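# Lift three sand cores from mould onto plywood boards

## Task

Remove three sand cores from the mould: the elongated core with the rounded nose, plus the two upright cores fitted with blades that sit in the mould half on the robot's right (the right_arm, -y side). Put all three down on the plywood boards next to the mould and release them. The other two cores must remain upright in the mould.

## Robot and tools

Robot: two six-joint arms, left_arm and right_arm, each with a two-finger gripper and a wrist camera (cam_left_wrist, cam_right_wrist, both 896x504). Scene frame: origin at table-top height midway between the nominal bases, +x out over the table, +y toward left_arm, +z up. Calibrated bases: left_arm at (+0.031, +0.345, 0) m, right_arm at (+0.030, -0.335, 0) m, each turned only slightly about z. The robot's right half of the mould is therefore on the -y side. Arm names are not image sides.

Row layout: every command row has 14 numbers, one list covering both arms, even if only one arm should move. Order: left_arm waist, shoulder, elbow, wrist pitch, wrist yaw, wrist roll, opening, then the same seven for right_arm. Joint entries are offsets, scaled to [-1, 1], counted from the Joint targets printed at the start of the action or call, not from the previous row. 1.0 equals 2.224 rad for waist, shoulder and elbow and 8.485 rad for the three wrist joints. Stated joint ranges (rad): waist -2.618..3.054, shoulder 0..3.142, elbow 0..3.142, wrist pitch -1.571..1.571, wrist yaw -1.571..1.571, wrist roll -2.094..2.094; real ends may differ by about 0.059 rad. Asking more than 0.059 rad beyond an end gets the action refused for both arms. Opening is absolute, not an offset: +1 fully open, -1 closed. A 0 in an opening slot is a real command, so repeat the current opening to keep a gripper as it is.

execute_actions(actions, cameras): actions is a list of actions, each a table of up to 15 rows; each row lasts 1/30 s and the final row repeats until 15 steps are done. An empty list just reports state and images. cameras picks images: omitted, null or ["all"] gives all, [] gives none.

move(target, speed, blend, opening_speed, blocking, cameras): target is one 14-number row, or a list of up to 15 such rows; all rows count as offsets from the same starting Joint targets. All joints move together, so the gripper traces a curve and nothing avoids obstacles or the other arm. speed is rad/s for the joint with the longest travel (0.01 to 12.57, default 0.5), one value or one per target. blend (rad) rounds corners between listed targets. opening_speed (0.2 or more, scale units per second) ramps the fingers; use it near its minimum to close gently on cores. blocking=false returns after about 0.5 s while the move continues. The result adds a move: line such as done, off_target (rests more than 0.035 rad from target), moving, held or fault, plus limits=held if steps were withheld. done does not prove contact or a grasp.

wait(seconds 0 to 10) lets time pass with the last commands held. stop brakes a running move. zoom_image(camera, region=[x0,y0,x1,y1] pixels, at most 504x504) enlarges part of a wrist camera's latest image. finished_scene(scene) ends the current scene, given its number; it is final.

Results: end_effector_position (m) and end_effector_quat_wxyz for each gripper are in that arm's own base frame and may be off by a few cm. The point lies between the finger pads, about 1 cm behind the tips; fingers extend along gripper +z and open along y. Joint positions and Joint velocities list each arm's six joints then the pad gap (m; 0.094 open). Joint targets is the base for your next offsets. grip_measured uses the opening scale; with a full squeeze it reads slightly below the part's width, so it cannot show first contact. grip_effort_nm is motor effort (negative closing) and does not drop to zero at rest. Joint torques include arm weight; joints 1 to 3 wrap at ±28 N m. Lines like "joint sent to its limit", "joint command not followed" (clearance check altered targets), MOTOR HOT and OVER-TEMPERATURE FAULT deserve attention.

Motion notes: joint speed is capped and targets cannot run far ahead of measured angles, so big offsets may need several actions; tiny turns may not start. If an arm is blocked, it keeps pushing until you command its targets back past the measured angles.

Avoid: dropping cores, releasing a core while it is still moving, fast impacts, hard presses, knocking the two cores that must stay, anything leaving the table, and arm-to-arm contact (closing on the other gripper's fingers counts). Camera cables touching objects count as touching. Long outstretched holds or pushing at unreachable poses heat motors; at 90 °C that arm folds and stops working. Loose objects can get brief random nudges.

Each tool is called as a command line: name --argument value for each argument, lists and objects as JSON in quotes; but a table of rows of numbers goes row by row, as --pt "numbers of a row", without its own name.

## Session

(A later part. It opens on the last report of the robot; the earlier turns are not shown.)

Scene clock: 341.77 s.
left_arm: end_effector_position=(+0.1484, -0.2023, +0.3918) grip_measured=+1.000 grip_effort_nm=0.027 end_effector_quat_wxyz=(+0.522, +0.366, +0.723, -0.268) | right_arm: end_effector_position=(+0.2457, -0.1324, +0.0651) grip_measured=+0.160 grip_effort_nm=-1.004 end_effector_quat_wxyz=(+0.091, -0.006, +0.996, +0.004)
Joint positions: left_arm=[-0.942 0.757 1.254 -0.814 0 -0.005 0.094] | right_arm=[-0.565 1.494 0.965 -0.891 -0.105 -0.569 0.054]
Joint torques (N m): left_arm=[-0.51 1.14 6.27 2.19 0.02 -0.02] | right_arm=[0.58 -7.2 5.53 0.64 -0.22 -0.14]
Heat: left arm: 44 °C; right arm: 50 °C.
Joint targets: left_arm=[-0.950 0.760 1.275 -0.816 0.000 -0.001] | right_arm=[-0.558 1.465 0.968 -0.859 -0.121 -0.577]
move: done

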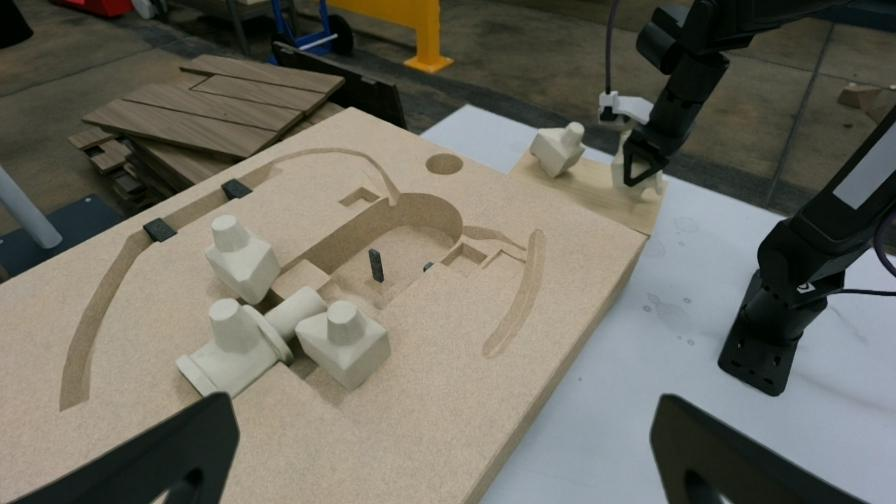

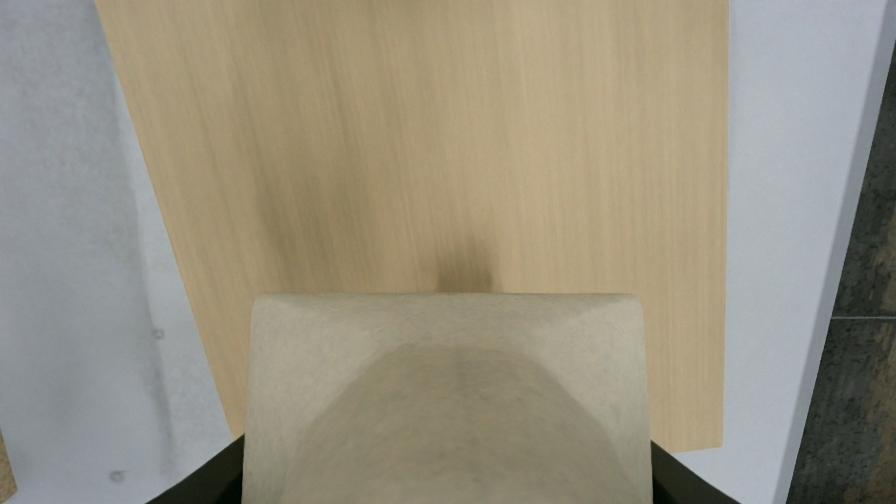

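move --pt "0 0 0 0 0 0 1 0.011 0.0068 0.065 -0.012 0.0072 0.034 0.0" --pt "0 0 0 0 0 0 1 0.022 0.0099 0.071 -0.0112 0.0143 0.068 0.0" --pt "0 0 0 0 0 0 1 0.022 0.0247 0.016 0.0072 0.0143 0.068 0.0" --speed 0.35 --blend 0.03

zoom_image --camera "cam_left_wrist" --region '[540, 80, 720, 230]'

Scene clock: 364.47 s.
left_arm: end_effector_position=(+0.1484, -0.2023, +0.3918) grip_measured=+1.000 grip_effort_nm=0.027 end_effector_quat_wxyz=(+0.522, +0.366, +0.723, -0.268) | right_arm: end_effector_position=(+0.2627, -0.1468, +0.0680) grip_measured=+0.160 grip_effort_nm=-0.999 end_effector_quat_wxyz=(+0.101, +0.249, +0.963, -0.025)
Joint positions: left_arm=[-0.942 0.757 1.254 -0.814 0 -0.005 0.094] | right_arm=[-0.516 1.524 0.998 -0.836 -0.005 -0.008 0.054]
Joint torques (N m): left_arm=[-0.57 1.16 6.3 2.19 0.01 -0.01] | right_arm=[0.61 -5.49 5.76 0.8 0.04 0.06]
Heat: left arm: 44 °C; right arm: 45 °C.
Joint targets: left_arm=[-0.950 0.760 1.275 -0.816 0.000 -0.001] | right_arm=[-0.509 1.520 1.004 -0.798 0.000 0.000]
move: off_target (right_arm); right_arm: the wrist pitch is farthest, 0.038 rad from its target

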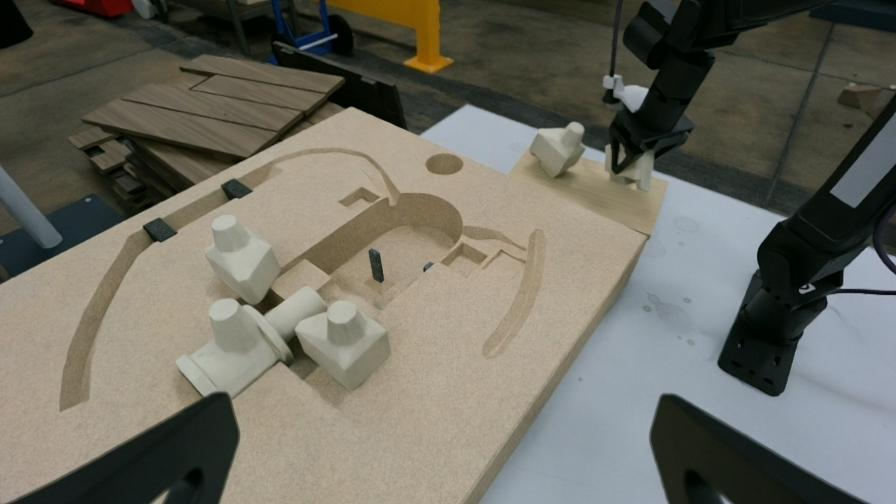

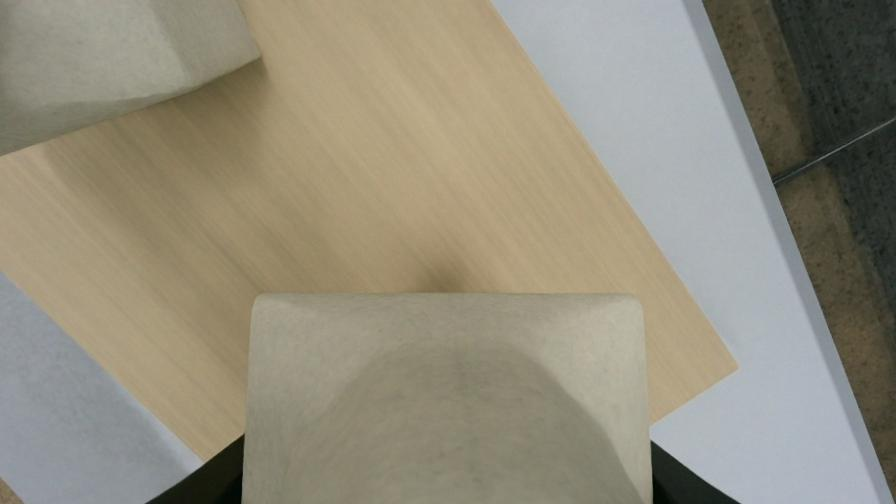

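Scaled by 2.800.

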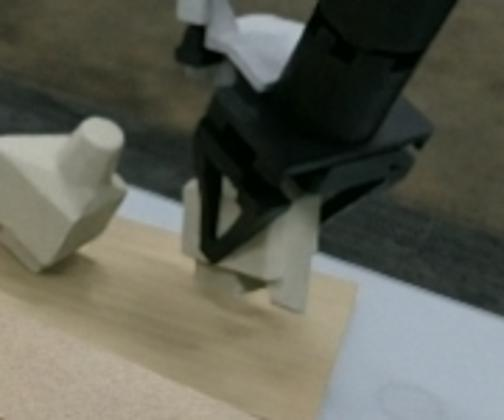

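move --target '[0,0,0,0,0,0,1,0,0.0048,-0.0173,0.0051,0,0,0.0]' --speed 0.15

zoom_image --camera "cam_left_wrist" --region '[580, 120, 690, 210]'

Scene clock: 370.93 s.
left_arm: end_effector_position=(+0.1484, -0.2023, +0.3918) grip_measured=+1.000 grip_effort_nm=0.027 end_effector_quat_wxyz=(+0.522, +0.366, +0.723, -0.268) | right_arm: end_effector_position=(+0.2617, -0.1463, +0.0580) grip_measured=+0.160 grip_effort_nm=-1.004 end_effector_quat_wxyz=(+0.101, +0.250, +0.963, -0.025)
Joint positions: left_arm=[-0.942 0.757 1.254 -0.814 0 -0.005 0.094] | right_arm=[-0.516 1.532 0.963 -0.793 -0.005 -0.008 0.054]
Joint torques (N m): left_arm=[-0.58 1.21 6.34 2.17 0.03 -0.02] | right_arm=[0.61 -5.23 5.42 0.78 0.04 0.05]
Heat: left arm: 44 °C; right arm: 43 °C.
Joint targets: left_arm=[-0.950 0.760 1.275 -0.816 0.000 -0.001] | right_arm=[-0.509 1.531 0.965 -0.755 0.000 0.000]
move: off_target (right_arm); right_arm: the wrist pitch is farthest, 0.038 rad from its target

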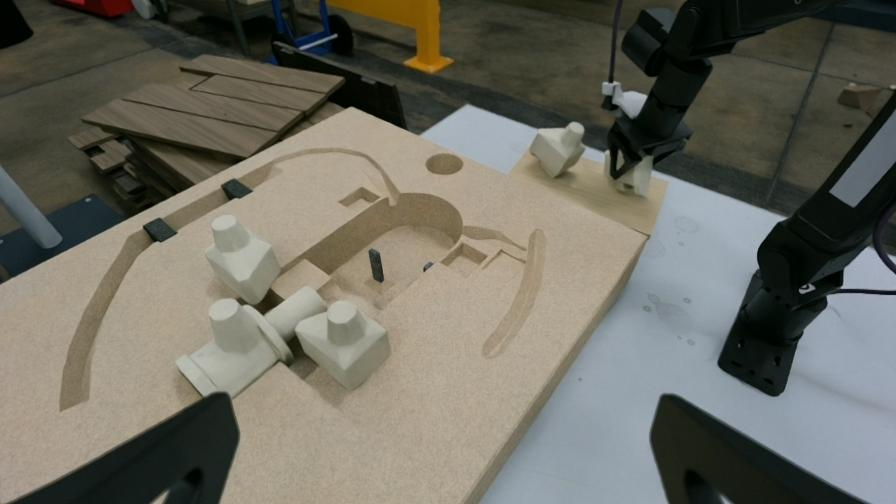

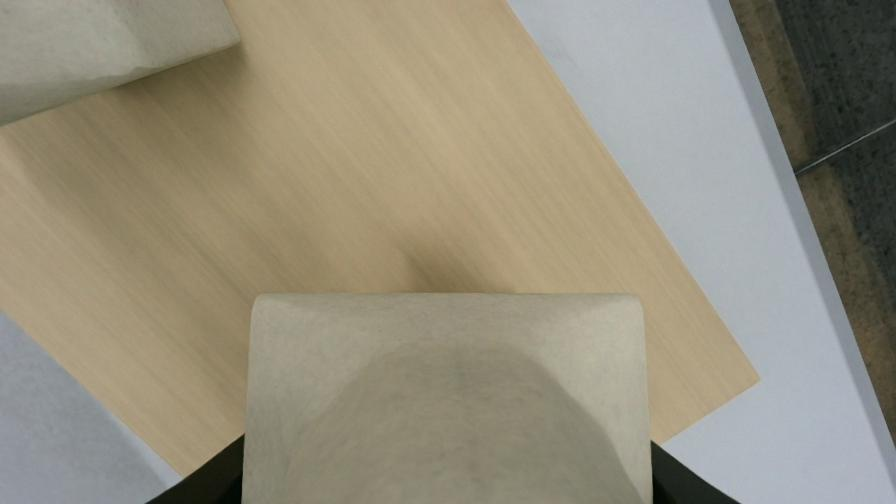

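Scaled by 4.582.

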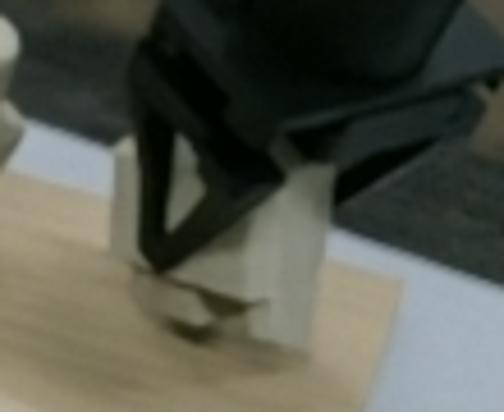

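move --target '[0,0,0,0,0,0,1,0,0.0032,-0.0115,0.0034,0,0,0.0]' --speed 0.15

zoom_image --camera "cam_left_wrist" --region '[580, 120, 690, 210]'

Scene clock: 373.83 s.
left_arm: end_effector_position=(+0.1484, -0.2023, +0.3918) grip_measured=+1.000 grip_effort_nm=0.022 end_effector_quat_wxyz=(+0.522, +0.366, +0.723, -0.268) | right_arm: end_effector_position=(+0.2605, -0.1458, +0.0516) grip_measured=+0.160 grip_effort_nm=-1.004 end_effector_quat_wxyz=(+0.101, +0.250, +0.963, -0.025)
Joint positions: left_arm=[-0.942 0.757 1.254 -0.814 0 -0.005 0.094] | right_arm=[-0.516 1.537 0.941 -0.768 -0.004 -0.008 0.054]
Joint torques (N m): left_arm=[-0.5 1.21 6.34 2.17 0.03 -0.02] | right_arm=[0.61 -5.05 5.12 0.81 0.03 0.05]
Heat: left arm: 44 °C; right arm: 42 °C.
Joint targets: left_arm=[-0.950 0.760 1.275 -0.816 0.000 -0.001] | right_arm=[-0.509 1.538 0.940 -0.726 0.000 0.000]
move: off_target (right_arm); right_arm: the wrist pitch is farthest, 0.042 rad from its target

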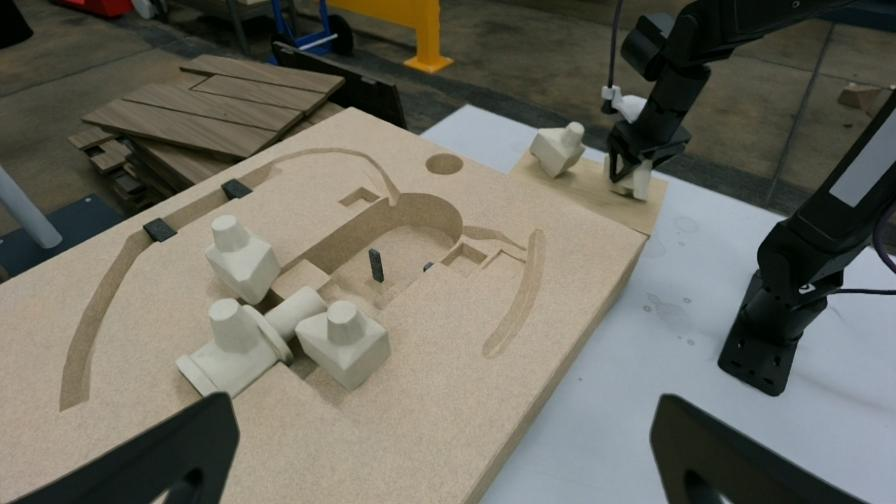

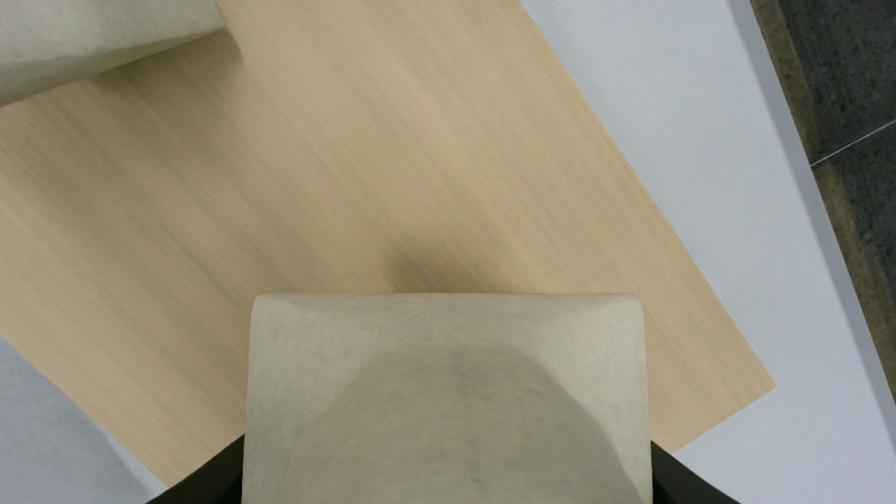

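Scaled by 4.582.

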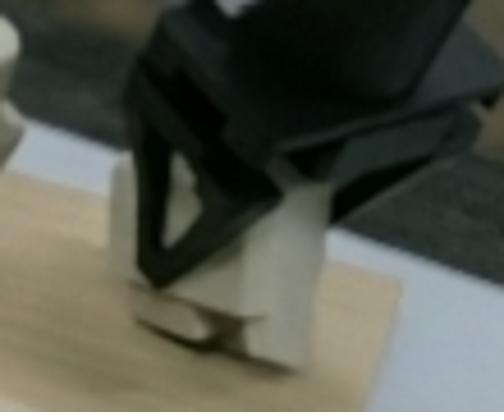

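move --target '[0,0,0,0,0,0,1,0,0.0026,-0.0086,0.0026,0,0,0.0]' --speed 0.15

zoom_image --camera "cam_left_wrist" --region '[580, 120, 690, 210]'

Scene clock: 377.23 s.
left_arm: end_effector_position=(+0.1484, -0.2023, +0.3918) grip_measured=+1.000 grip_effort_nm=0.027 end_effector_quat_wxyz=(+0.522, +0.366, +0.723, -0.268) | right_arm: end_effector_position=(+0.2610, -0.1461, +0.0505) grip_measured=+0.160 grip_effort_nm=-1.004 end_effector_quat_wxyz=(+0.103, +0.250, +0.963, -0.026)
Joint positions: left_arm=[-0.942 0.757 1.254 -0.814 0 -0.005 0.094] | right_arm=[-0.516 1.537 0.936 -0.758 -0.004 -0.008 0.054]
Joint torques (N m): left_arm=[-0.59 1.17 6.27 2.19 0 -0.02] | right_arm=[0.59 -4.59 4.1 0.96 0.03 0.05]
Heat: left arm: 44 °C; right arm: 41 °C.
Joint targets: left_arm=[-0.950 0.760 1.275 -0.816 0.000 -0.001] | right_arm=[-0.509 1.544 0.921 -0.704 0.000 0.000]
move: off_target (right_arm); right_arm: the wrist pitch is farthest, 0.054 rad from its target

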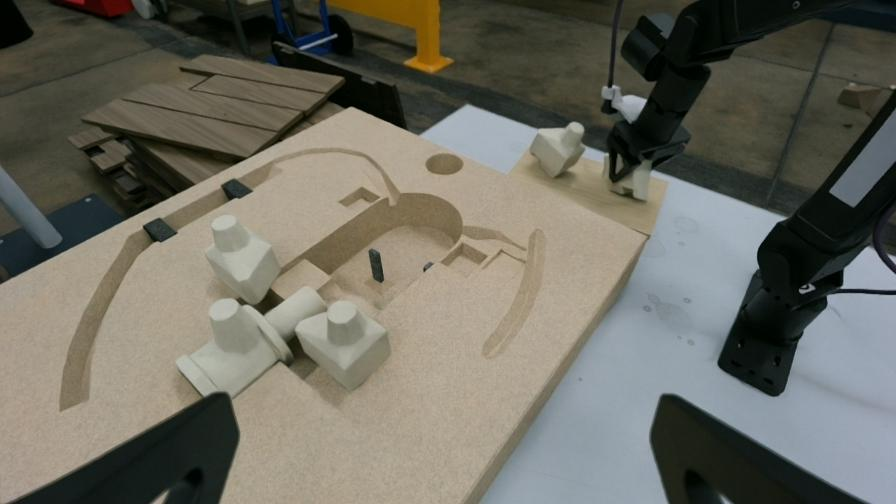

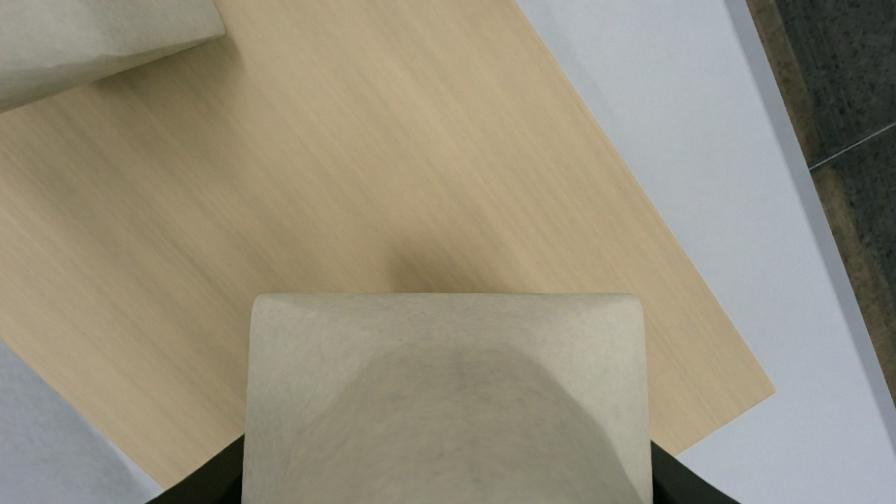

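Scaled by 4.582.

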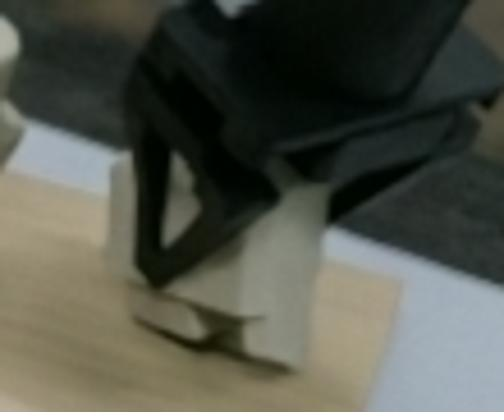

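move --target '[0,0,0,0,0,0,1,0,0.0,0.0,-0.0125,0,0,0.0]' --speed 0.15

zoom_image --camera "cam_left_wrist" --region '[580, 120, 690, 210]'

Scene clock: 382.17 s.
left_arm: end_effector_position=(+0.1484, -0.2023, +0.3918) grip_measured=+1.000 grip_effort_nm=0.032 end_effector_quat_wxyz=(+0.522, +0.366, +0.723, -0.268) | right_arm: end_effector_position=(+0.2597, -0.1454, +0.0502) grip_measured=+0.160 grip_effort_nm=-1.009 end_effector_quat_wxyz=(+0.100, +0.250, +0.963, -0.025)
Joint positions: left_arm=[-0.942 0.757 1.254 -0.814 0 -0.005 0.094] | right_arm=[-0.516 1.537 0.936 -0.764 -0.004 -0.008 0.054]
Joint torques (N m): left_arm=[-0.55 1.2 6.37 2.17 0.02 -0.03] | right_arm=[0.62 -4.59 4.1 0.03 0.03 0.04]
Heat: left arm: 44 °C; right arm: 40 °C.
Joint targets: left_arm=[-0.950 0.760 1.275 -0.816 0.000 -0.001] | right_arm=[-0.509 1.544 0.921 -0.810 0.000 0.000]
move: off_target (right_arm); right_arm: the wrist pitch is farthest, 0.046 rad from its target

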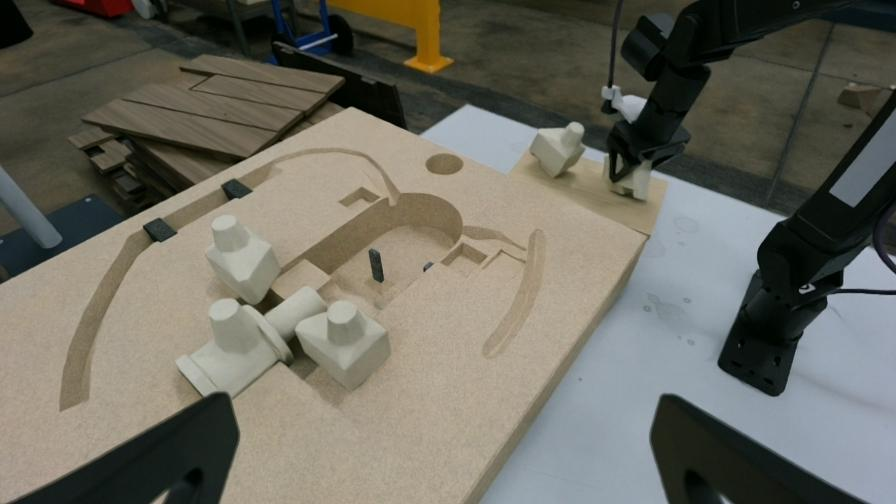

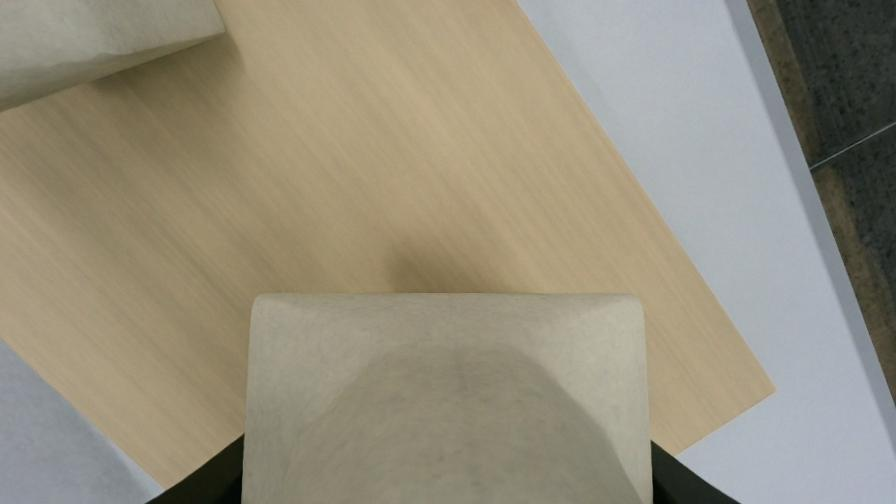

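Scaled by 4.582.

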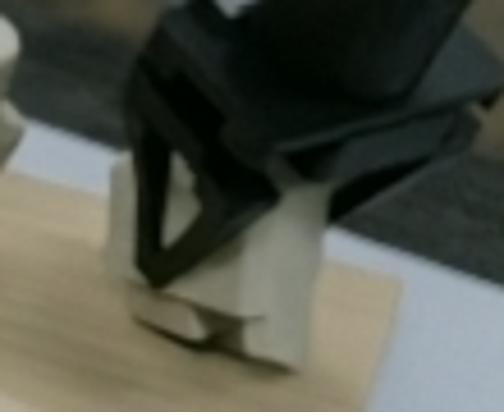

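move --target '[0,0,0,0,0,0,1,0,0.0,0.0,0.003,0,0,0.6]' --opening_speed 0.25

zoom_image --camera "cam_left_wrist" --region '[580, 120, 690, 210]'

Scene clock: 387.47 s.
left_arm: end_effector_position=(+0.1484, -0.2023, +0.3918) grip_measured=+1.000 grip_effort_nm=0.032 end_effector_quat_wxyz=(+0.522, +0.366, +0.723, -0.268) | right_arm: end_effector_position=(+0.2560, -0.1426, +0.0478) grip_measured=+0.597 grip_effort_nm=0.183 end_effector_quat_wxyz=(+0.092, +0.250, +0.964, -0.022)
Joint positions: left_arm=[-0.942 0.757 1.254 -0.814 0 -0.005 0.094] | right_arm=[-0.515 1.537 0.929 -0.774 -0.005 -0.007 0.075]
Joint torques (N m): left_arm=[-0.64 1.13 6.27 2.17 0 0] | right_arm=[0.51 -4.55 4.56 0.32 0.03 0.04]
Heat: left arm: 44 °C; right arm: 39 °C.
Joint targets: left_arm=[-0.950 0.760 1.275 -0.816 0.000 -0.001] | right_arm=[-0.509 1.544 0.921 -0.784 0.000 0.000]
move: done

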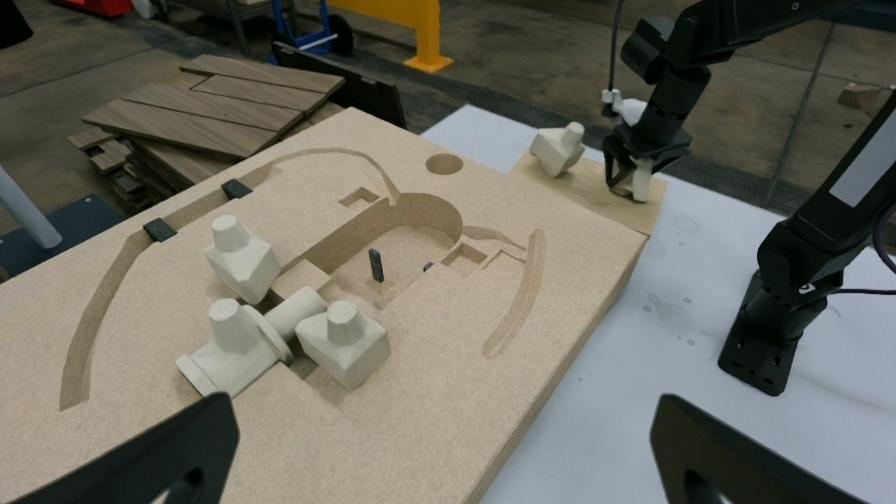

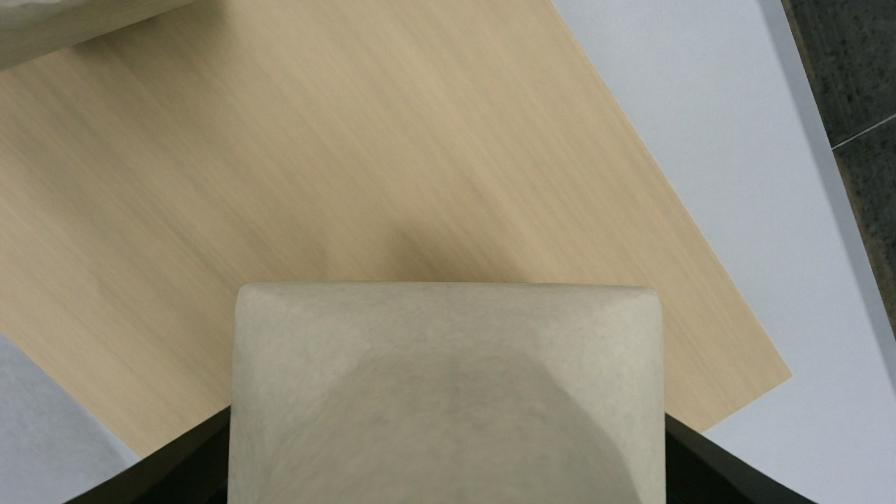

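Scaled by 4.582.

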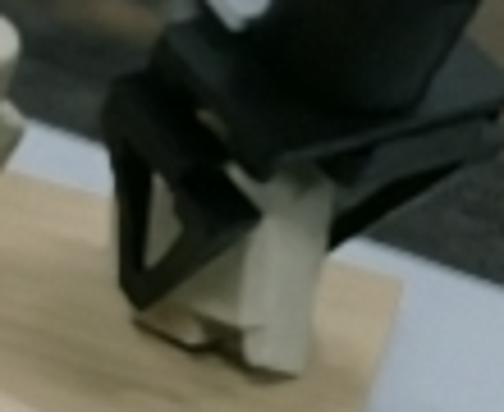

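move --pt "0 0 0 0 0 0 1 0 -0.0289 0.0344 -0.0137 0 0 0.7" --pt "0 0 0 0 0 0 1 0 -0.0532 0.0839 -0.033 0 0 0.7" --pt "0 0 0 0 0 0 1 0 -0.0684 0.1766 -0.0613 0 0 0.7" --speed '[0.2,0.3,0.4]' --blend 0.02

zoom_image --camera "cam_left_wrist" --region '[500, 80, 700, 240]'

Scene clock: 395.10 s.
left_arm: end_effector_position=(+0.1484, -0.2023, +0.3918) grip_measured=+1.000 grip_effort_nm=0.027 end_effector_quat_wxyz=(+0.522, +0.366, +0.723, -0.268) | right_arm: end_effector_position=(+0.2338, -0.1301, +0.1633) grip_measured=+0.697 grip_effort_nm=0.173 end_effector_quat_wxyz=(+0.077, +0.250, +0.965, -0.018)
Joint positions: left_arm=[-0.942 0.757 1.254 -0.814 0 -0.005 0.094] | right_arm=[-0.515 1.411 1.288 -1.29 -0.005 -0.007 0.08]
Joint torques (N m): left_arm=[-0.58 1.16 6.3 2.21 0.02 -0.01] | right_arm=[0.51 -5.85 7.38 0.23 0.04 0.04]
Heat: left arm: 44 °C; right arm: 39 °C.
Joint targets: left_arm=[-0.950 0.760 1.275 -0.816 0.000 -0.001] | right_arm=[-0.509 1.392 1.313 -1.305 0.000 0.000]
move: done

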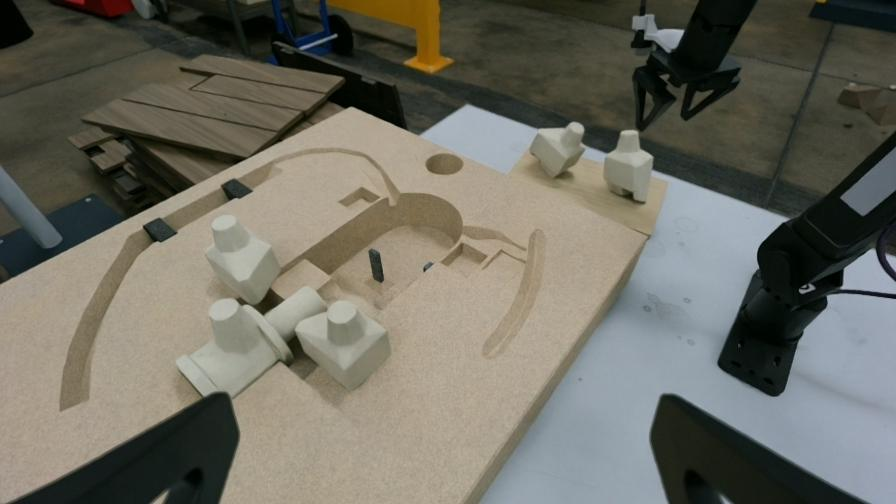

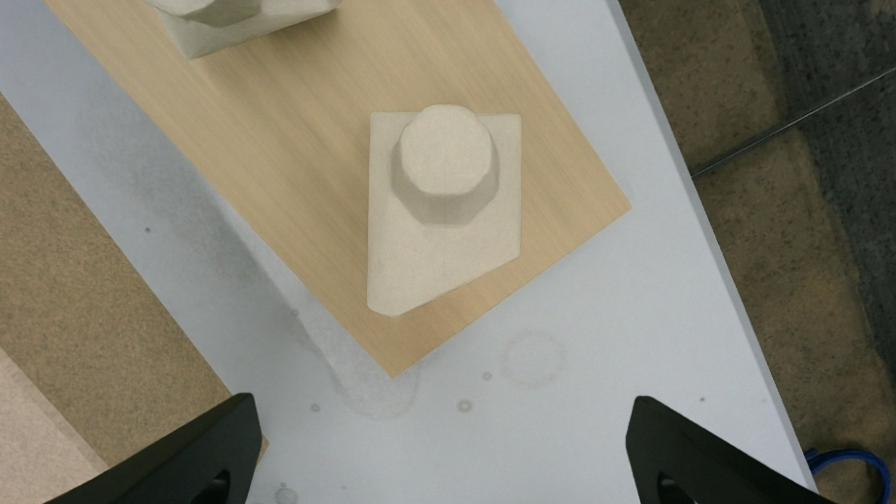

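Scaled by 2.520.

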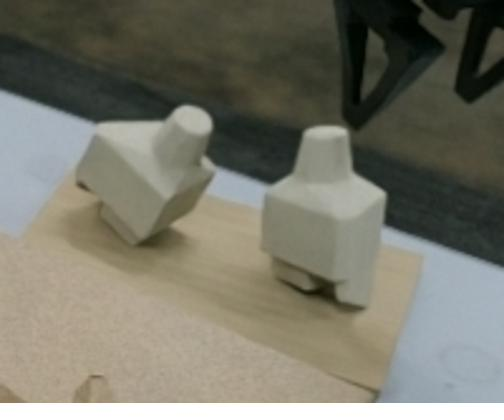

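move --target '[0.2217,0.5953,0.4168,-0.0454,0.0225,0.0404,1,0.4537,-0.2842,-0.0171,0.0654,0,0,0.7]' --speed 0.9

Scene clock: 418.03 s.
left_arm: end_effector_position=(+0.4346, -0.2461, +0.2142) grip_measured=+1.000 grip_effort_nm=0.032 end_effector_quat_wxyz=(+0.228, +0.391, +0.886, -0.099) | right_arm: end_effector_position=(+0.2212, +0.1203, +0.4136) grip_measured=+0.697 grip_effort_nm=0.173 end_effector_quat_wxyz=(+0.595, -0.196, +0.765, +0.149)
Joint positions: left_arm=[-0.455 2.08 2.178 -1.196 0.176 0.334 0.094] | right_arm=[0.493 0.76 1.284 -0.773 -0.002 -0.007 0.08]
Joint torques (N m): left_arm=[-0.12 -9.63 6.97 1.25 0.29 0.01] | right_arm=[0.62 0.84 4.27 1.78 0 0.03]
Heat: left arm: 44 °C; right arm: 39 °C.
Joint targets: left_arm=[-0.457 2.084 2.203 -1.201 0.191 0.342] | right_arm=[0.500 0.760 1.275 -0.750 0.000 0.000]
move: done

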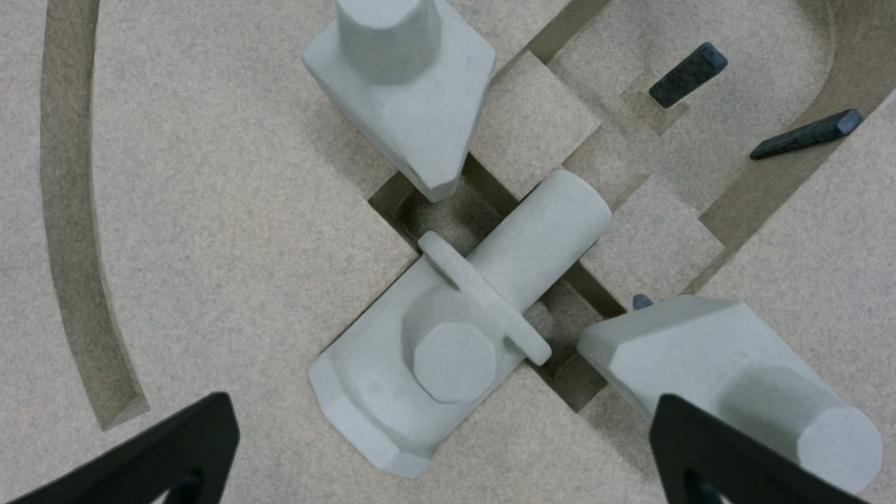

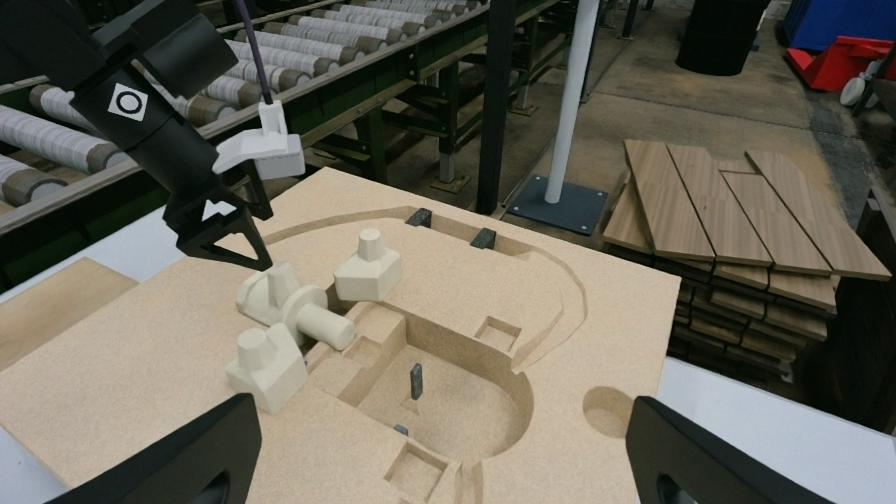

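move --pt "-0.0057 0.0315 -0.0202 0.0151 -0.0007 -0.0012 1 0 0 0 0 0 0 0.7" --pt "-0.0057 0.0216 -0.08 0.0285 -0.0007 -0.0012 1 0 0 0 0 0 0 0.7" --speed 0.3 --blend 0.02

zoom_image --camera "cam_right_wrist" --region '[170, 160, 420, 420]'

Scene clock: 432.03 s.
left_arm: end_effector_position=(+0.4580, -0.2617, +0.1623) grip_measured=+1.000 grip_effort_nm=0.037 end_effector_quat_wxyz=(+0.239, +0.395, +0.881, -0.101) | right_arm: end_effector_position=(+0.2212, +0.1204, +0.4140) grip_measured=+0.697 grip_effort_nm=0.168 end_effector_quat_wxyz=(+0.596, -0.196, +0.764, +0.149)
Joint positions: left_arm=[-0.462 2.129 2.03 -0.975 0.176 0.335 0.094] | right_arm=[0.493 0.76 1.284 -0.771 -0.002 -0.007 0.08]
Joint torques (N m): left_arm=[-0.53 -10.18 4.74 1.52 0.22 -0.12] | right_arm=[0.62 0.84 4.3 1.75 0.01 0.03]
Heat: left arm: 42 °C; right arm: 39 °C.
Joint targets: left_arm=[-0.469 2.132 2.024 -0.960 0.184 0.332] | right_arm=[0.500 0.760 1.275 -0.750 0.000 0.000]
move: done

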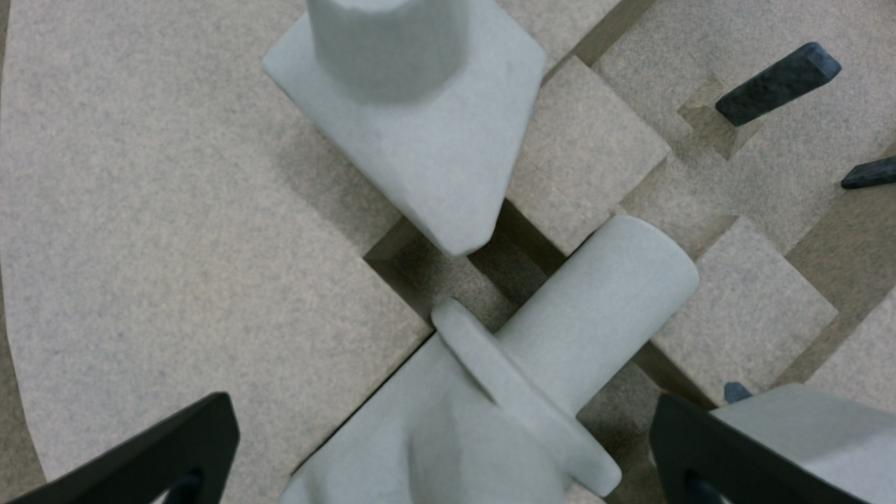

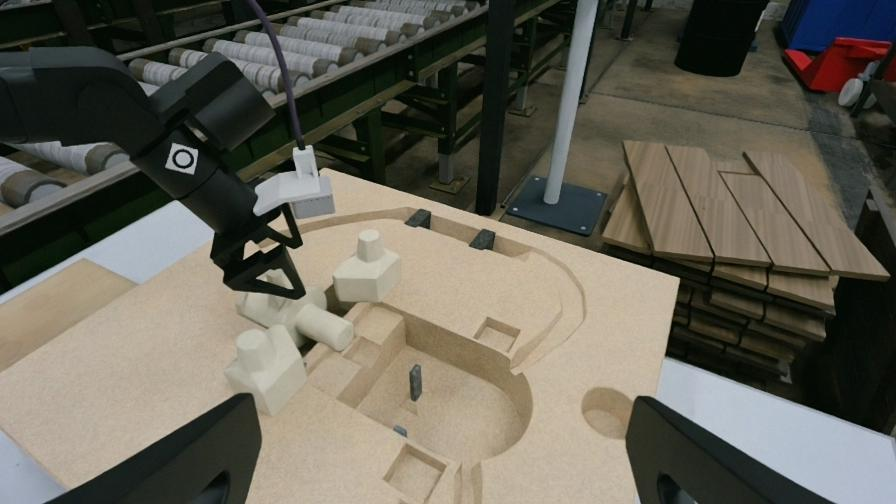

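Scaled by 1.938.

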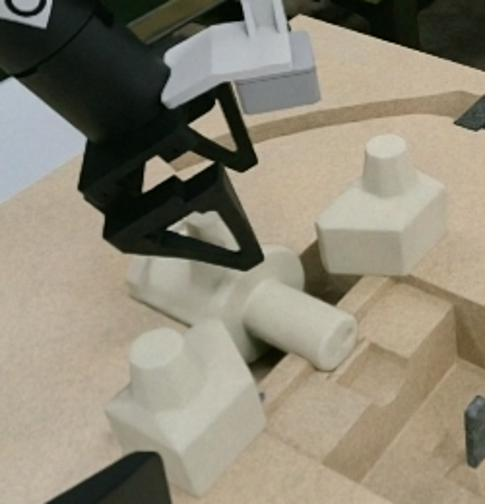

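move --pt "0 -0.0413 -0.063 0.0042 0 0 1 0 0 0 0 0 0 0.7" --pt "0 -0.0424 -0.0884 0.0105 0 0 1 0 0 0 0 0 0 0.7" --speed 0.25

zoom_image --camera "cam_right_wrist" --region '[170, 160, 420, 420]'

Scene clock: 442.60 s.
left_arm: end_effector_position=(+0.4392, -0.2523, +0.1270) grip_measured=+1.000 grip_effort_nm=0.027 end_effector_quat_wxyz=(+0.213, +0.395, +0.888, -0.100) | right_arm: end_effector_position=(+0.2213, +0.1204, +0.4141) grip_measured=+0.697 grip_effort_nm=0.173 end_effector_quat_wxyz=(+0.596, -0.196, +0.764, +0.149)
Joint positions: left_arm=[-0.462 2.078 1.837 -0.886 0.176 0.336 0.094] | right_arm=[0.493 0.76 1.284 -0.771 -0.002 -0.007 0.08]
Joint torques (N m): left_arm=[-0.61 -13.15 4.55 1.44 0.22 -0.12] | right_arm=[0.61 0.84 4.31 1.74 0.01 0.03]
Heat: left arm: 41 °C; right arm: 40 °C.
Joint targets: left_arm=[-0.469 2.037 1.828 -0.870 0.184 0.332] | right_arm=[0.500 0.760 1.275 -0.750 0.000 0.000]
move: off_target (left_arm); left_arm: the shoulder is farthest, 0.040 rad from its target

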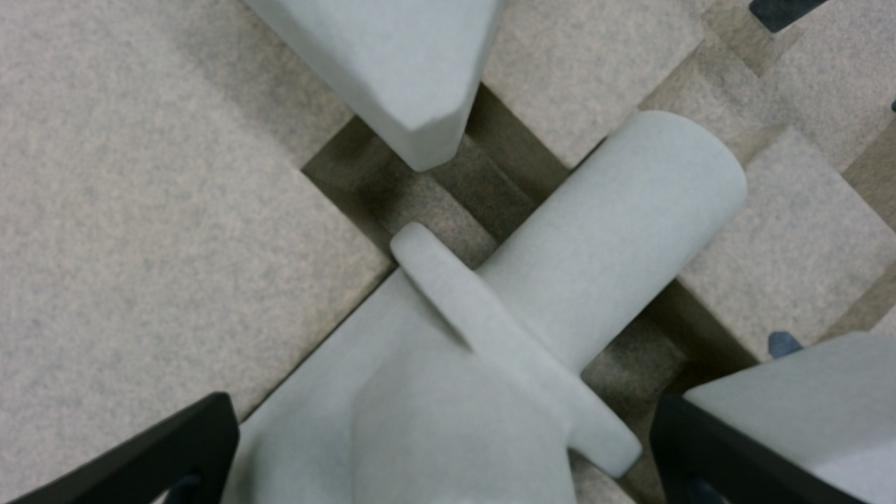

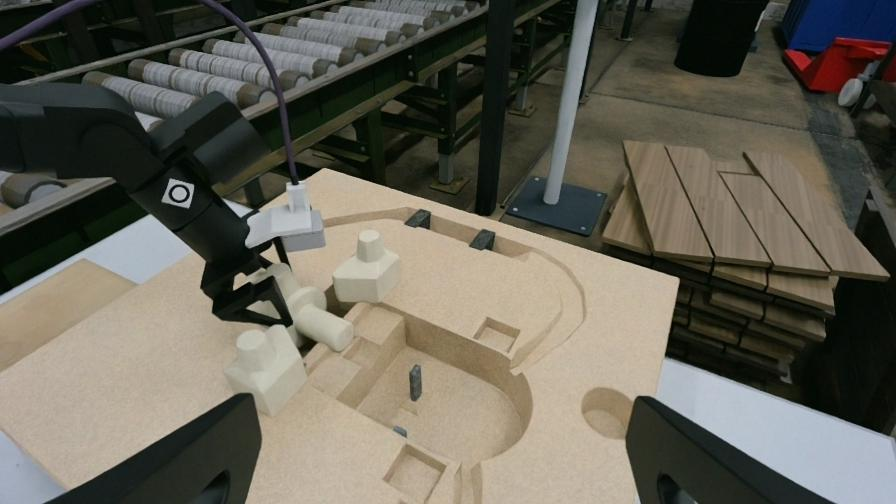

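Scaled by 1.938.

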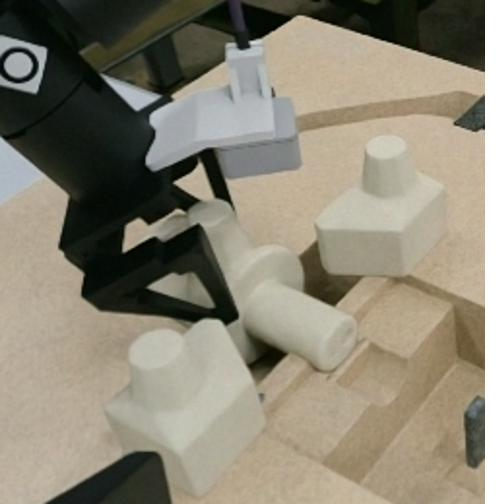

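move --target '[-0.0036,0,0.0504,-0.0065,0,0,1,0,0,0,0,0,0,0.7]' --speed 0.2

zoom_image --camera "cam_right_wrist" --region '[200, 200, 370, 370]'

Scene clock: 454.23 s.
left_arm: end_effector_position=(+0.4450, -0.2598, +0.1518) grip_measured=+1.000 grip_effort_nm=0.032 end_effector_quat_wxyz=(+0.234, +0.398, +0.881, -0.101) | right_arm: end_effector_position=(+0.2213, +0.1204, +0.4141) grip_measured=+0.697 grip_effort_nm=0.168 end_effector_quat_wxyz=(+0.596, -0.196, +0.764, +0.149)
Joint positions: left_arm=[-0.47 2.078 1.916 -0.922 0.176 0.336 0.094] | right_arm=[0.493 0.76 1.284 -0.771 -0.002 -0.007 0.08]
Joint torques (N m): left_arm=[-0.58 -13.14 7.23 1.34 0.22 -0.14] | right_arm=[0.64 0.85 4.3 1.74 0 0.03]
Heat: left arm: 41 °C; right arm: 41 °C.
Joint targets: left_arm=[-0.477 2.037 1.940 -0.926 0.184 0.332] | right_arm=[0.500 0.760 1.275 -0.750 0.000 0.000]
move: off_target (left_arm); left_arm: the shoulder is farthest, 0.041 rad from its target

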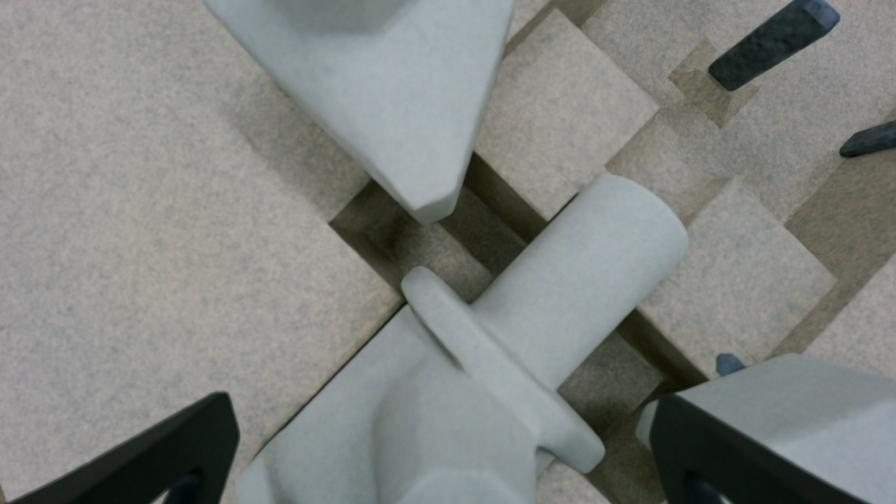

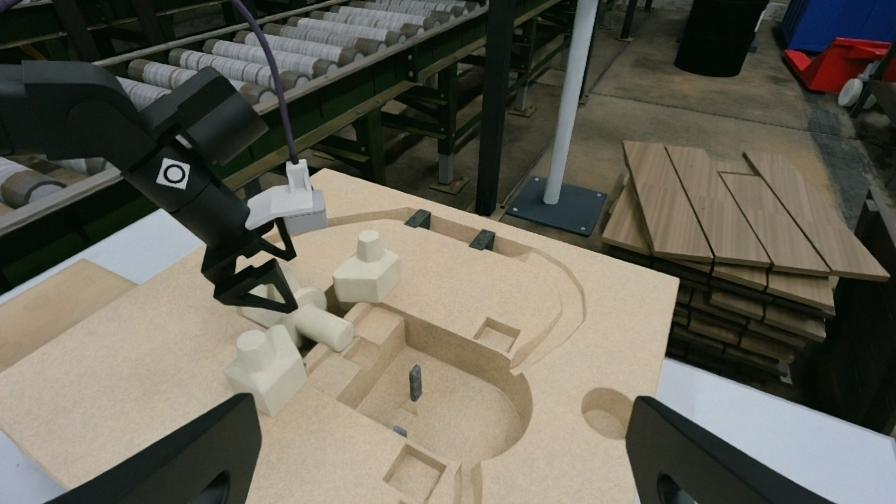

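Scaled by 2.965.

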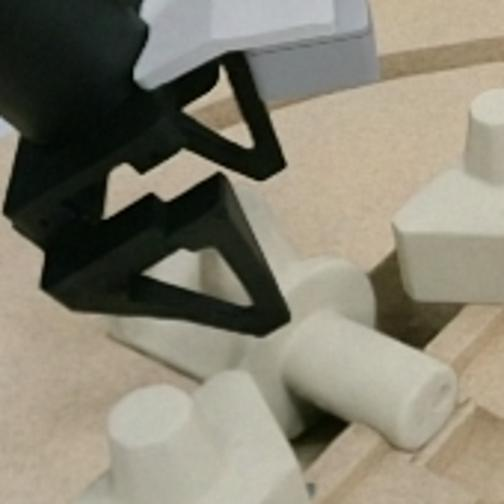

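move --target '[0,-0.0189,-0.054,0.0075,0,0,1,0,0,0,0,0,0,0.7]' --speed 0.2

zoom_image --camera "cam_right_wrist" --region '[200, 200, 370, 370]'

Scene clock: 464.07 s.
left_arm: end_effector_position=(+0.4367, -0.2556, +0.1401) grip_measured=+1.000 grip_effort_nm=0.032 end_effector_quat_wxyz=(+0.228, +0.399, +0.883, -0.101) | right_arm: end_effector_position=(+0.2213, +0.1204, +0.4141) grip_measured=+0.697 grip_effort_nm=0.178 end_effector_quat_wxyz=(+0.596, -0.196, +0.764, +0.149)
Joint positions: left_arm=[-0.47 2.046 1.828 -0.878 0.176 0.336 0.094] | right_arm=[0.493 0.76 1.284 -0.771 -0.002 -0.007 0.08]
Joint torques (N m): left_arm=[-0.53 -13.81 4.59 1.53 0.22 -0.1] | right_arm=[0.62 0.84 4.27 1.74 0.01 0.04]
Heat: left arm: 43 °C; right arm: 42 °C.
Joint targets: left_arm=[-0.477 1.995 1.820 -0.862 0.184 0.332] | right_arm=[0.500 0.760 1.275 -0.750 0.000 0.000]
move: off_target (left_arm); left_arm: the shoulder is farthest, 0.051 rad from its target

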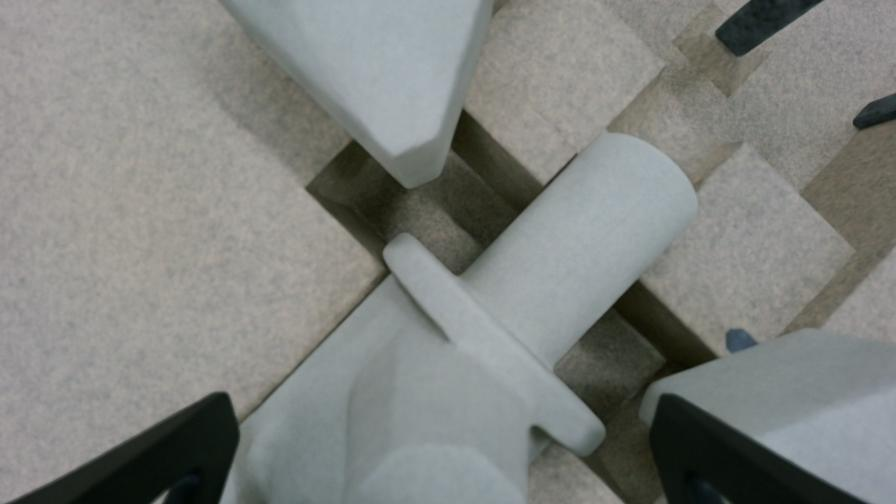

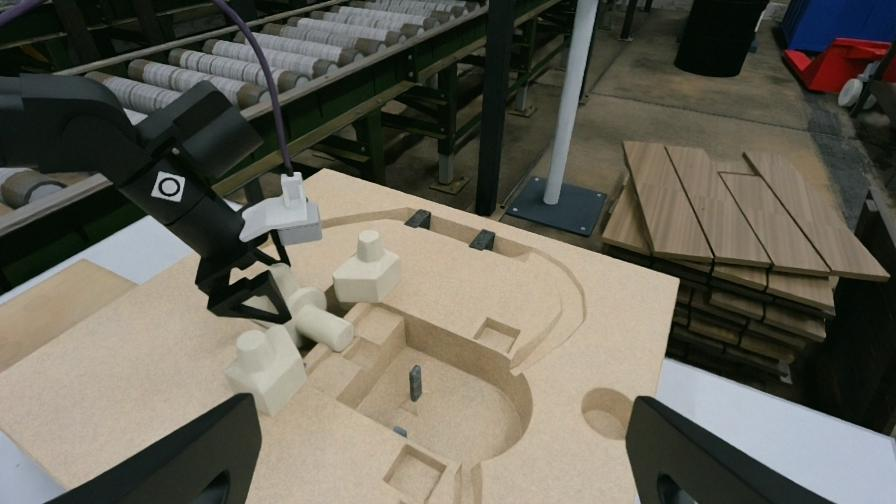

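Scaled by 2.965.

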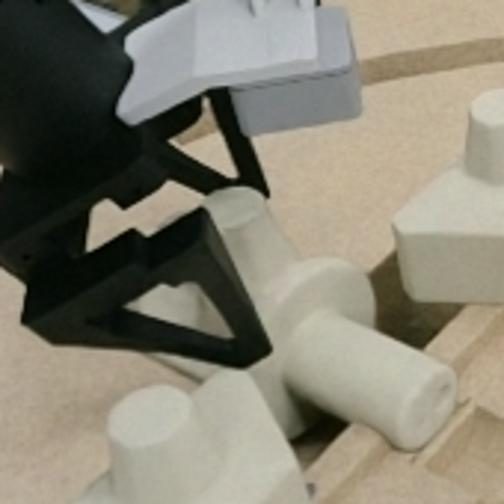

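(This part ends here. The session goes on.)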